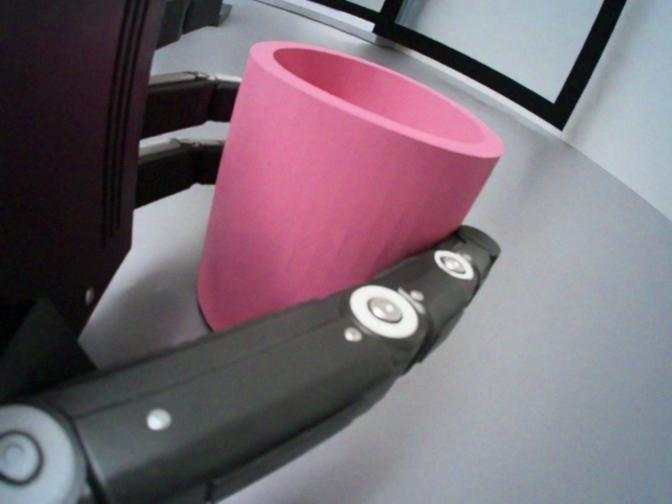

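Request:
{"api": "move", "payload": {"arm5": {"target": [-0.84, -0.93, 0.90, -0.6154, 0.3482, 0.6154, 0.3482], "speed": 0.1}, "cameras": ["arm5_cam_wrist"]}}

Scene clock: 1033.83 s.
Joint torques (N m): arm1=[-0.73 -18.14 11.9 0.18 0.13 -0.11] | arm2=[-0.85 -20.72 5.68 1.52 0.44 0.16] | arm3=[-4.01 -18.78 12.81 1.28 0.99 -0.46] | arm4=[-2.26 1.61 7.88 1.87 0.11 -0.11] | arm5=[0.85 -9.05 2.4 2.5 0.1 -0.37] | arm6=[0.56 2.2 9.39 1.57 0.05 -0.15] | arm7=[2.32 2.49 11.18 1.46 0.11 -0.18] | arm8=[5.95 -18.37 17.43 2.66 -0.83 0.57]
Heat: arm1: hottest joint2_rad 45 °C; arm2: hottest joint2_rad 46 °C; arm3: hottest joint3_rad 63 °C; arm4: hottest joint3_rad 43 °C; arm5: hottest joint2_rad 36 °C; arm6: hottest joint3_rad 45 °C; arm7: hottest joint3_rad 39 °C; arm8: hottest joint3_rad 49 °C.
move: arm5 off_target
Joint velocities: within noise
arm1, arm2, arm4, arm6, arm7, arm8: as last shown
arm3.joint_positions: joint1_rad=+1.791 joint2_rad=+2.244 joint3_rad=+1.977 joint4_rad=-1.086 joint5_rad=+0.323 joint6_rad=+0.862 hand_little=-1.000 hand_ring=-1.000 hand_middle=-1.000 hand_index=-1.000 hand_thumb_turn=+1.000 hand_thumb_bend=+1.000 hand_force_limit=+0.000 hand_speed=+0.200
arm3.joint_status: not commanded
arm3.hand_stopped_by: target,target,target,target,target,target
arm3.little_load_n: 0.0
arm3.ring_load_n: 0.0
arm3.middle_load_n: 0.0
arm3.index_load_n: 0.0
arm3.thumb_bend_load_n: 0.0
arm3.thumb_turn_load_n: 0.0
arm3.hand: x=-0.1575 y=+1.8808 z=+0.9093 quat_wxyz=(-0.124, +0.700, -0.689, +0.140)
arm3.hand_target: x=-0.1027 y=+1.8737 z=+0.9215 quat_wxyz=(-0.154, +0.689, -0.691, +0.155)
arm3.hand_status: not commanded
arm5.joint_positions: joint1_rad=+1.506 joint2_rad=+1.804 joint3_rad=+0.366 joint4_rad=+1.414 joint5_rad=+0.171 joint6_rad=-1.546 hand_little=+1.000 hand_ring=+1.000 hand_middle=+0.262 hand_index=+0.292 hand_thumb_turn=-1.000 hand_thumb_bend=+0.715 hand_force_limit=-0.400 hand_speed=-0.920
arm5.joint_status: not commanded
arm5.hand_stopped_by: target,target,force,force,force,target
arm5.little_load_n: 0.0
arm5.ring_load_n: 0.0
arm5.middle_load_n: 3.5
arm5.index_load_n: 0.5
arm5.thumb_bend_load_n: 4.5
arm5.thumb_turn_load_n: 2.5
arm5.hand: x=-0.8415 y=-0.9312 z=+0.8876 quat_wxyz=(-0.610, +0.354, +0.622, +0.340)
arm5.hand_target: x=-0.8400 y=-0.9300 z=+0.8998 quat_wxyz=(-0.615, +0.348, +0.615, +0.348)
arm5.hand_status: off_target (0.013 m and 1.5 deg from the pose sent, 0.069 m and 3.1 deg at the start)
arm7.thumb_turn_load_n: 0.0
arm5_cam_wrist: T_world_to_cam=[[0.8221, 0.48567, 0.29712, 0.87679], [0.50467, -0.38004, -0.77516, 0.75034], [-0.26356, 0.78721, -0.55754, 1.12643]] pos_world=[-0.80261, -1.0274, 0.94915]

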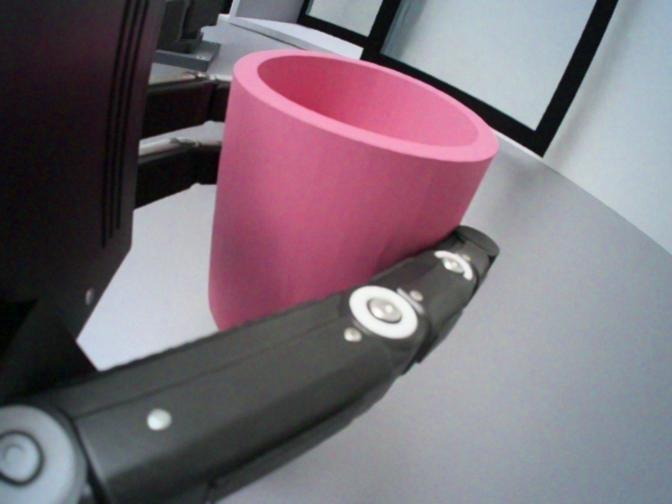

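Request:
{"api": "move", "payload": {"arm5": {"target": [-0.80, -0.99, 1.0, -0.611, 0.356, 0.611, 0.356], "speed": 0.15}, "cameras": ["arm5_cam_wrist"]}}

Scene clock: 1084.60 s.
Joint torques (N m): arm1=[-1.44 -17.38 11.88 0.12 0.18 -0.1] | arm2=[-1.03 -21.01 6.01 1.59 0.43 0.14] | arm3=[-4.37 -19.14 12.79 1.16 0.99 -0.48] | arm4=[-2.2 1.55 7.9 1.87 0.11 -0.11] | arm5=[1.96 -3.6 6.89 2.52 0.17 -0.3] | arm6=[1.03 2.61 9.22 1.54 0.07 -0.19] | arm7=[2.37 2.61 11.22 1.47 0.11 -0.2] | arm8=[5.83 -18.37 17.43 2.65 -0.83 0.57]
Heat: arm1: hottest joint2_rad 45 °C; arm2: hottest joint2_rad 46 °C; arm3: hottest joint3_rad 64 °C; arm4: hottest joint3_rad 43 °C; arm5: hottest joint3_rad 36 °C; arm6: hottest joint3_rad 46 °C; arm7: hottest joint3_rad 39 °C; arm8: hottest joint3_rad 49 °C.
move: arm5 off_target
Joint velocities: within noise
arm1, arm2, arm3, arm4, arm6, arm7, arm8: as last shown
arm5.joint_positions: joint1_rad=+1.548 joint2_rad=+1.103 joint3_rad=+0.225 joint4_rad=+0.849 joint5_rad=+0.249 joint6_rad=-1.548 hand_little=+1.000 hand_ring=+1.000 hand_middle=+0.262 hand_index=+0.292 hand_thumb_turn=-1.000 hand_thumb_bend=+0.715 hand_force_limit=-0.400 hand_speed=-0.920
arm5.joint_status: not commanded
arm5.hand_stopped_by: target,target,force,force,force,target
arm5.little_load_n: 0.0
arm5.ring_load_n: 0.0
arm5.middle_load_n: 3.5
arm5.index_load_n: 0.5
arm5.thumb_bend_load_n: 5.0
arm5.thumb_turn_load_n: 2.5
arm5.hand: x=-0.7961 y=-0.9898 z=+0.9873 quat_wxyz=(-0.602, +0.364, +0.618, +0.352)
arm5.hand_target: x=-0.7999 y=-0.9900 z=+0.9999 quat_wxyz=(-0.611, +0.356, +0.611, +0.356)
arm5.hand_status: off_target (0.013 m and 1.7 deg from the pose sent, 0.133 m and 2.3 deg at the start)
arm7.thumb_turn_load_n: 0.5
arm8.middle_load_n: 0.5
arm5_cam_wrist: T_world_to_cam=[[0.83699, 0.45615, 0.30229, 0.81588], [0.49589, -0.39864, -0.77148, 0.7534], [-0.23141, 0.79562, -0.55985, 1.27631]] pos_world=[-0.76114, -1.08729, 1.04915]

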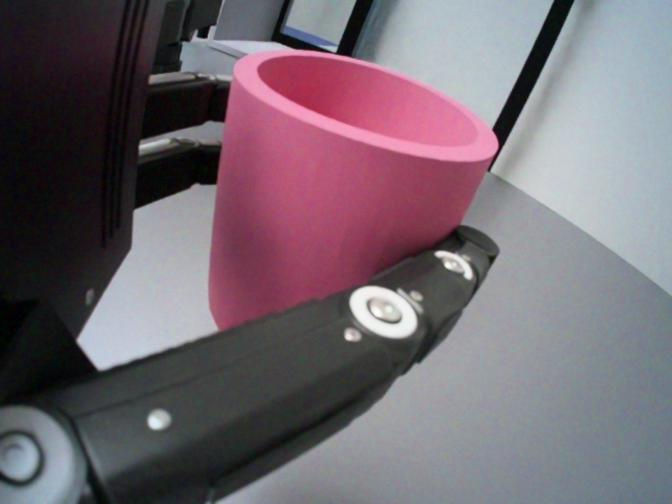

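Request:
{"api": "move", "payload": {"arm5": {"joints": {"joint1_rad": -0.461, "joint2_rad": 0.77, "joint3_rad": 0.09, "joint4_rad": 0.645, "joint5_rad": 0.328, "joint6_rad": -1.57}, "min_time_s": 4}, "cameras": ["arm5_cam_wrist", "cam_3"]}}

Request:
{"api": "move", "payload": {"arm5": {"target": [-0.06, -1.346, 0.935, 0, 0.7071, 0, 0.7071], "speed": 0.12}, "cameras": ["arm5_cam_wrist", "cam_3"]}}

Scene clock: 1095.13 s.
Joint torques (N m): arm1=[-1.61 -18.14 12.16 0.06 0.24 -0.12] | arm2=[-1.14 -20.78 5.68 1.51 0.43 0.16] | arm3=[-4.01 -18.96 12.82 1.21 0.99 -0.47] | arm4=[-2.26 1.61 7.9 1.85 0.11 -0.11] | arm5=[0.56 -0.21 7.77 2.44 0.02 -0.38] | arm6=[1.26 2.32 9.33 1.59 0.03 -0.19] | arm7=[2.26 2.67 11.19 1.51 0.11 -0.2] | arm8=[5.89 -18.49 17.44 2.67 -0.83 0.58]
Heat: arm1: hottest joint2_rad 45 °C; arm2: hottest joint2_rad 46 °C; arm3: hottest joint3_rad 65 °C; arm4: hottest joint3_rad 43 °C; arm5: hottest joint3_rad 36 °C; arm6: hottest joint3_rad 46 °C; arm7: hottest joint3_rad 39 °C; arm8: hottest joint3_rad 49 °C.
move: arm5 done
Joint velocities: within noise
arm1, arm3, arm4, arm6, arm7, arm8: as last shown
arm1.index_load_n: 0.5
arm2.joint_positions: joint1_rad=+1.804 joint2_rad=+1.947 joint3_rad=+1.517 joint4_rad=-0.919 joint5_rad=+0.358 joint6_rad=+0.946 hand_little=-1.000 hand_ring=-1.000 hand_middle=-1.000 hand_index=-1.000 hand_thumb_turn=+1.000 hand_thumb_bend=+1.000 hand_force_limit=+0.000 hand_speed=+0.200
arm2.joint_status: not commanded
arm2.hand_stopped_by: target,target,target,target,target,target
arm2.little_load_n: 0.0
arm2.ring_load_n: 0.0
arm2.middle_load_n: 0.0
arm2.index_load_n: 0.0
arm2.thumb_bend_load_n: 0.0
arm2.thumb_turn_load_n: 0.0
arm2.hand: x=+1.8735 y=+0.2569 z=+0.8984 quat_wxyz=(+0.013, +0.012, -0.978, +0.207)
arm2.hand_target: x=+1.8749 y=+0.2500 z=+0.9100 quat_wxyz=(+0.000, +0.000, -0.976, +0.216)
arm2.hand_status: not commanded
arm5.joint_positions: joint1_rad=-0.453 joint2_rad=+0.785 joint3_rad=+0.089 joint4_rad=+0.644 joint5_rad=+0.327 joint6_rad=-1.549 hand_little=+1.000 hand_ring=+1.000 hand_middle=+0.262 hand_index=+0.292 hand_thumb_turn=-1.000 hand_thumb_bend=+0.715 hand_force_limit=-0.400 hand_speed=-0.920
arm5.joint_status: all done
arm5.hand_stopped_by: target,target,force,force,force,target
arm5.little_load_n: 0.0
arm5.ring_load_n: 0.0
arm5.middle_load_n: 3.5
arm5.index_load_n: 0.5
arm5.thumb_bend_load_n: 5.0
arm5.thumb_turn_load_n: 2.0
arm5.hand: x=-0.2433 y=-1.3601 z=+0.9816 quat_wxyz=(-0.004, +0.721, -0.003, +0.693)
arm5.hand_target: x=-0.2436 y=-1.3638 z=+0.9879 quat_wxyz=(+0.004, +0.716, -0.001, +0.698)
arm5.hand_status: not commanded
arm8.middle_load_n: 0.0
arm8.index_load_n: 0.5
arm5_cam_wrist: T_world_to_cam=[[-0.00528, -0.95517, 0.29602, -1.59453], [-0.59844, -0.23415, -0.76619, 0.2796], [0.80115, -0.18119, -0.57037, 0.62862]] pos_world=[-0.34471, -1.34367, 1.04479]

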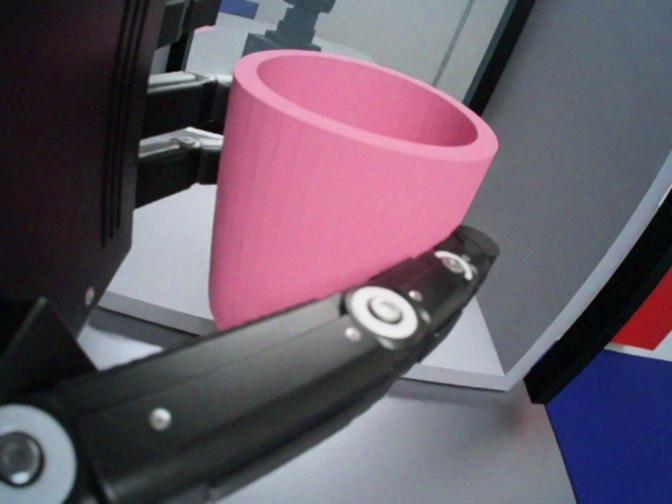

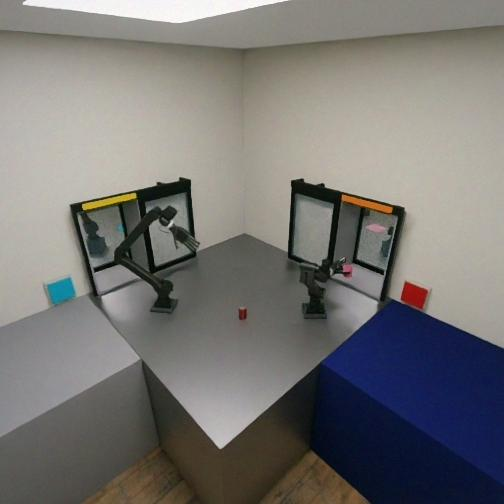

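Scene clock: 1097.37 s.
Joint torques (N m): arm1=[-1.32 -17.03 11.92 0.23 0.18 -0.19] | arm2=[-0.44 -21.07 5.85 1.77 0.39 0.16] | arm3=[-4.25 -18.9 12.86 1.25 1.01 -0.48] | arm4=[-2.26 1.67 7.91 1.88 0.11 -0.11] | arm5=[-0.09 -8.53 7.73 3.92 -0.08 -0.39] | arm6=[0.67 3.02 9.46 1.54 0.06 -0.19] | arm7=[2.43 2.61 11.18 1.47 0.1 -0.19] | arm8=[5.95 -18.49 17.43 2.69 -0.82 0.58]
Heat: arm1: hottest joint2_rad 45 °C; arm2: hottest joint2_rad 46 °C; arm3: hottest joint3_rad 65 °C; arm4: hottest joint3_rad 43 °C; arm5: hottest joint3_rad 37 °C; arm6: hottest joint3_rad 46 °C; arm7: hottest joint3_rad 39 °C; arm8: hottest joint3_rad 49 °C.
move: arm5 off_target
Joint velocities: within noise
arm1, arm2, arm3, arm4, arm6, arm8: as last shown
arm1.index_load_n: 0.0
arm5.joint_positions: joint1_rad=-0.572 joint2_rad=+1.691 joint3_rad=+0.440 joint4_rad=+1.152 joint5_rad=+0.204 joint6_rad=-1.554 hand_little=+1.000 hand_ring=+1.000 hand_middle=+0.262 hand_index=+0.292 hand_thumb_turn=-1.000 hand_thumb_bend=+0.715 hand_force_limit=-0.400 hand_speed=-0.920
arm5.joint_status: not commanded
arm5.hand_stopped_by: target,target,force,force,force,target
arm5.little_load_n: 0.0
arm5.ring_load_n: 0.0
arm5.middle_load_n: 3.5
arm5.index_load_n: 0.5
arm5.thumb_bend_load_n: 5.0
arm5.thumb_turn_load_n: 2.5
arm5.hand: x=-0.0832 y=-1.3453 z=+0.9055 quat_wxyz=(-0.003, +0.737, +0.001, +0.676)
arm5.hand_target: x=-0.0623 y=-1.3462 z=+0.9353 quat_wxyz=(+0.001, +0.707, +0.000, +0.707)
arm5.hand_status: off_target (0.038 m and 5.0 deg from the pose sent, 0.190 m and 2.3 deg at the start)
arm7.joint_positions: joint1_rad=+1.061 joint2_rad=+0.012 joint3_rad=+0.302 joint4_rad=+0.365 joint5_rad=+0.120 joint6_rad=-1.627 hand_little=+1.000 hand_ring=+1.000 hand_middle=+1.000 hand_index=+1.000 hand_thumb_turn=-1.000 hand_thumb_bend=+1.000 hand_force_limit=-0.300 hand_speed=-0.600
arm7.joint_status: not commanded
arm7.hand_stopped_by: target,target,target,target,target,target
arm7.little_load_n: 0.0
arm7.ring_load_n: 0.0
arm7.middle_load_n: 0.0
arm7.index_load_n: 0.0
arm7.thumb_bend_load_n: 0.0
arm7.thumb_turn_load_n: 0.5
arm7.hand: x=+0.3540 y=-1.2682 z=+1.3471 quat_wxyz=(-0.898, +0.007, +0.440, -0.018)
arm7.hand_target: x=+0.3600 y=-1.2697 z=+1.3598 quat_wxyz=(-0.902, +0.004, +0.432, -0.020)
arm7.hand_status: not commanded
arm8.index_load_n: 0.0
arm5_cam_wrist: T_world_to_cam=[[0.01323, -0.95256, 0.30405, -1.55922], [-0.63306, -0.24335, -0.73485, 0.27686], [0.77399, -0.18276, -0.60625, 0.48768]] pos_world=[-0.18156, -1.32875, 0.97319]

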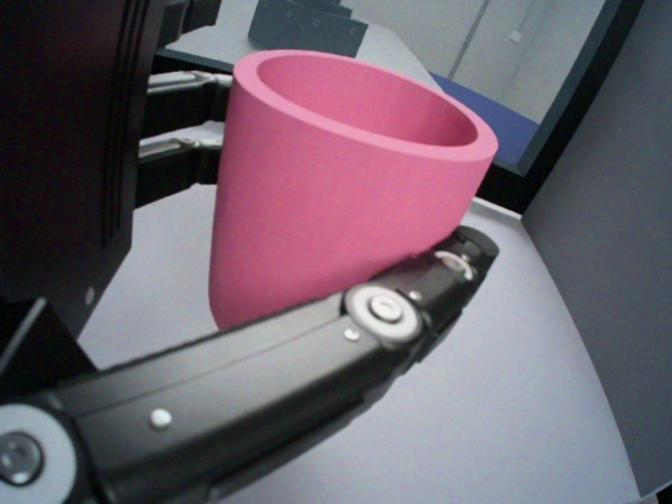

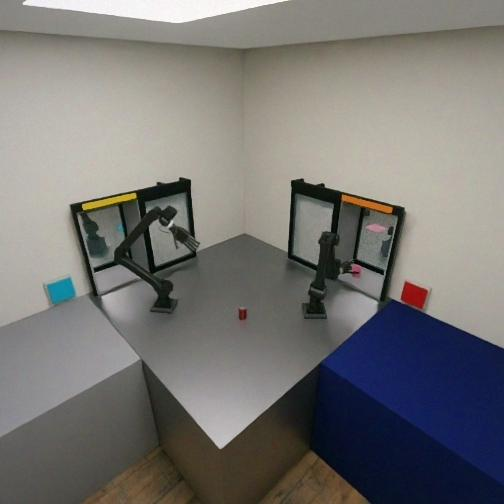

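Request:
{"api": "move", "payload": {"arm5": {"target": [0.005, -1.346, 0.935, 0, 0.7071, 0, 0.7071], "speed": 0.1}, "cameras": ["arm5_cam_wrist", "cam_3"]}}

Scene clock: 1102.63 s.
Joint torques (N m): arm1=[-1.08 -18.08 11.93 0.16 0.19 -0.11] | arm2=[-0.85 -21.13 5.67 1.52 0.42 0.11] | arm3=[-4.01 -18.9 12.9 1.24 0.99 -0.47] | arm4=[-2.32 1.67 7.9 1.85 0.11 -0.1] | arm5=[-0.32 -9.41 8.29 2.5 -0.1 -0.41] | arm6=[0.67 2.67 9.39 1.47 0.07 -0.16] | arm7=[2.26 2.67 11.15 1.48 0.11 -0.2] | arm8=[5.83 -18.43 17.44 2.69 -0.83 0.58]
Heat: arm1: hottest joint2_rad 45 °C; arm2: hottest joint2_rad 46 °C; arm3: hottest joint3_rad 65 °C; arm4: hottest joint3_rad 43 °C; arm5: hottest joint3_rad 37 °C; arm6: hottest joint3_rad 46 °C; arm7: hottest joint3_rad 39 °C; arm8: hottest joint3_rad 49 °C.
move: arm5 off_target
Joint velocities: within noise
arm1, arm2, arm3, arm7: as last shown
arm1.little_load_n: 0.5
arm1.index_load_n: 0.5
arm1.thumb_bend_load_n: -0.5
arm2.ring_load_n: 0.5
arm4.joint_positions: joint1_rad=-0.946 joint2_rad=+0.648 joint3_rad=+1.394 joint4_rad=-1.536 joint5_rad=+0.000 joint6_rad=-1.561 hand_little=+1.000 hand_ring=+1.000 hand_middle=+1.000 hand_index=+1.000 hand_thumb_turn=-1.000 hand_thumb_bend=+1.000 hand_force_limit=+0.000 hand_speed=+0.200
arm4.joint_status: not commanded
arm4.hand_stopped_by: target,target,target,target,target,target
arm4.little_load_n: 0.0
arm4.ring_load_n: 0.0
arm4.middle_load_n: 0.0
arm4.index_load_n: 0.0
arm4.thumb_bend_load_n: 0.0
arm4.thumb_turn_load_n: 0.0
arm4.hand: x=-1.4002 y=+0.3988 z=+1.3637 quat_wxyz=(+0.262, +0.654, -0.654, +0.274)
arm4.hand_target: x=-1.4036 y=+0.3988 z=+1.3742 quat_wxyz=(+0.274, +0.649, -0.652, +0.279)
arm4.hand_status: not commanded
arm5.joint_positions: joint1_rad=-0.604 joint2_rad=+1.791 joint3_rad=+0.616 joint4_rad=+1.109 joint5_rad=+0.172 joint6_rad=-1.555 hand_little=+1.000 hand_ring=+1.000 hand_middle=+0.262 hand_index=+0.292 hand_thumb_turn=-1.000 hand_thumb_bend=+0.715 hand_force_limit=-0.400 hand_speed=-0.920
arm5.joint_status: not commanded
arm5.hand_stopped_by: target,target,force,force,force,target
arm5.little_load_n: 0.0
arm5.ring_load_n: 0.0
arm5.middle_load_n: 3.5
arm5.index_load_n: 0.5
arm5.thumb_bend_load_n: 4.5
arm5.thumb_turn_load_n: 2.5
arm5.hand: x=-0.0173 y=-1.3442 z=+0.9109 quat_wxyz=(-0.005, +0.726, -0.002, +0.687)
arm5.hand_target: x=+0.0031 y=-1.3462 z=+0.9357 quat_wxyz=(+0.000, +0.707, +0.000, +0.707)
arm5.hand_status: off_target (0.033 m and 3.2 deg from the pose sent, 0.093 m and 5.0 deg at the start)
arm6.joint_positions: joint1_rad=-1.600 joint2_rad=+0.644 joint3_rad=+1.450 joint4_rad=-1.536 joint5_rad=+0.000 joint6_rad=-1.556 hand_little=+1.000 hand_ring=+1.000 hand_middle=+1.000 hand_index=+1.000 hand_thumb_turn=-1.000 hand_thumb_bend=+1.000 hand_force_limit=+0.000 hand_speed=+0.200
arm6.joint_status: not commanded
arm6.hand_stopped_by: target,target,target,target,target,target
arm6.little_load_n: 0.0
arm6.ring_load_n: 0.0
arm6.middle_load_n: 0.0
arm6.index_load_n: 0.0
arm6.thumb_bend_load_n: 0.0
arm6.thumb_turn_load_n: 0.0
arm6.hand: x=-1.2374 y=-0.8028 z=+1.3012 quat_wxyz=(+0.178, +0.814, -0.419, +0.361)
arm6.hand_target: x=-1.2402 y=-0.8034 z=+1.3085 quat_wxyz=(+0.186, +0.811, -0.416, +0.366)
arm6.hand_status: not commanded
arm7.middle_load_n: -0.5
arm8.joint_positions: joint1_rad=-1.805 joint2_rad=+2.279 joint3_rad=+2.085 joint4_rad=-1.198 joint5_rad=-0.311 joint6_rad=-0.873 hand_little=-1.000 hand_ring=-1.000 hand_middle=-1.000 hand_index=-1.000 hand_thumb_turn=+1.000 hand_thumb_bend=+1.000 hand_force_limit=+0.000 hand_speed=+0.200
arm8.joint_status: not commanded
arm8.hand_stopped_by: target,target,target,target,target,target
arm8.little_load_n: 0.0
arm8.ring_load_n: 0.0
arm8.middle_load_n: 0.0
arm8.index_load_n: 0.0
arm8.thumb_bend_load_n: 0.0
arm8.thumb_turn_load_n: 0.0
arm8.hand: x=+1.8319 y=-0.1548 z=+0.8990 quat_wxyz=(-0.179, +0.984, -0.006, -0.027)
arm8.hand_target: x=+1.8354 y=-0.1033 z=+0.9223 quat_wxyz=(-0.219, +0.976, +0.001, -0.001)
arm8.hand_status: not commanded
arm5_cam_wrist: T_world_to_cam=[[0.00316, -0.95503, 0.29651, -1.55738], [-0.60953, -0.2369, -0.75654, 0.35175], [0.79276, -0.17834, -0.58286, 0.42521]] pos_world=[-0.11777, -1.32818, 0.97573]

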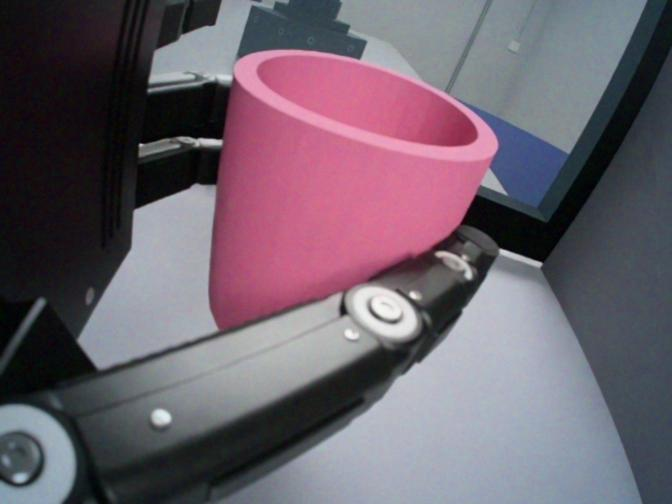

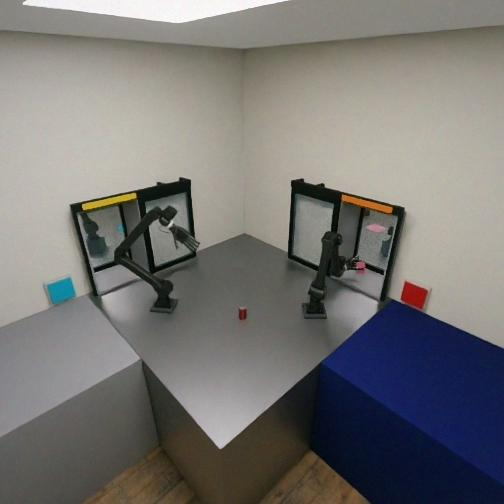

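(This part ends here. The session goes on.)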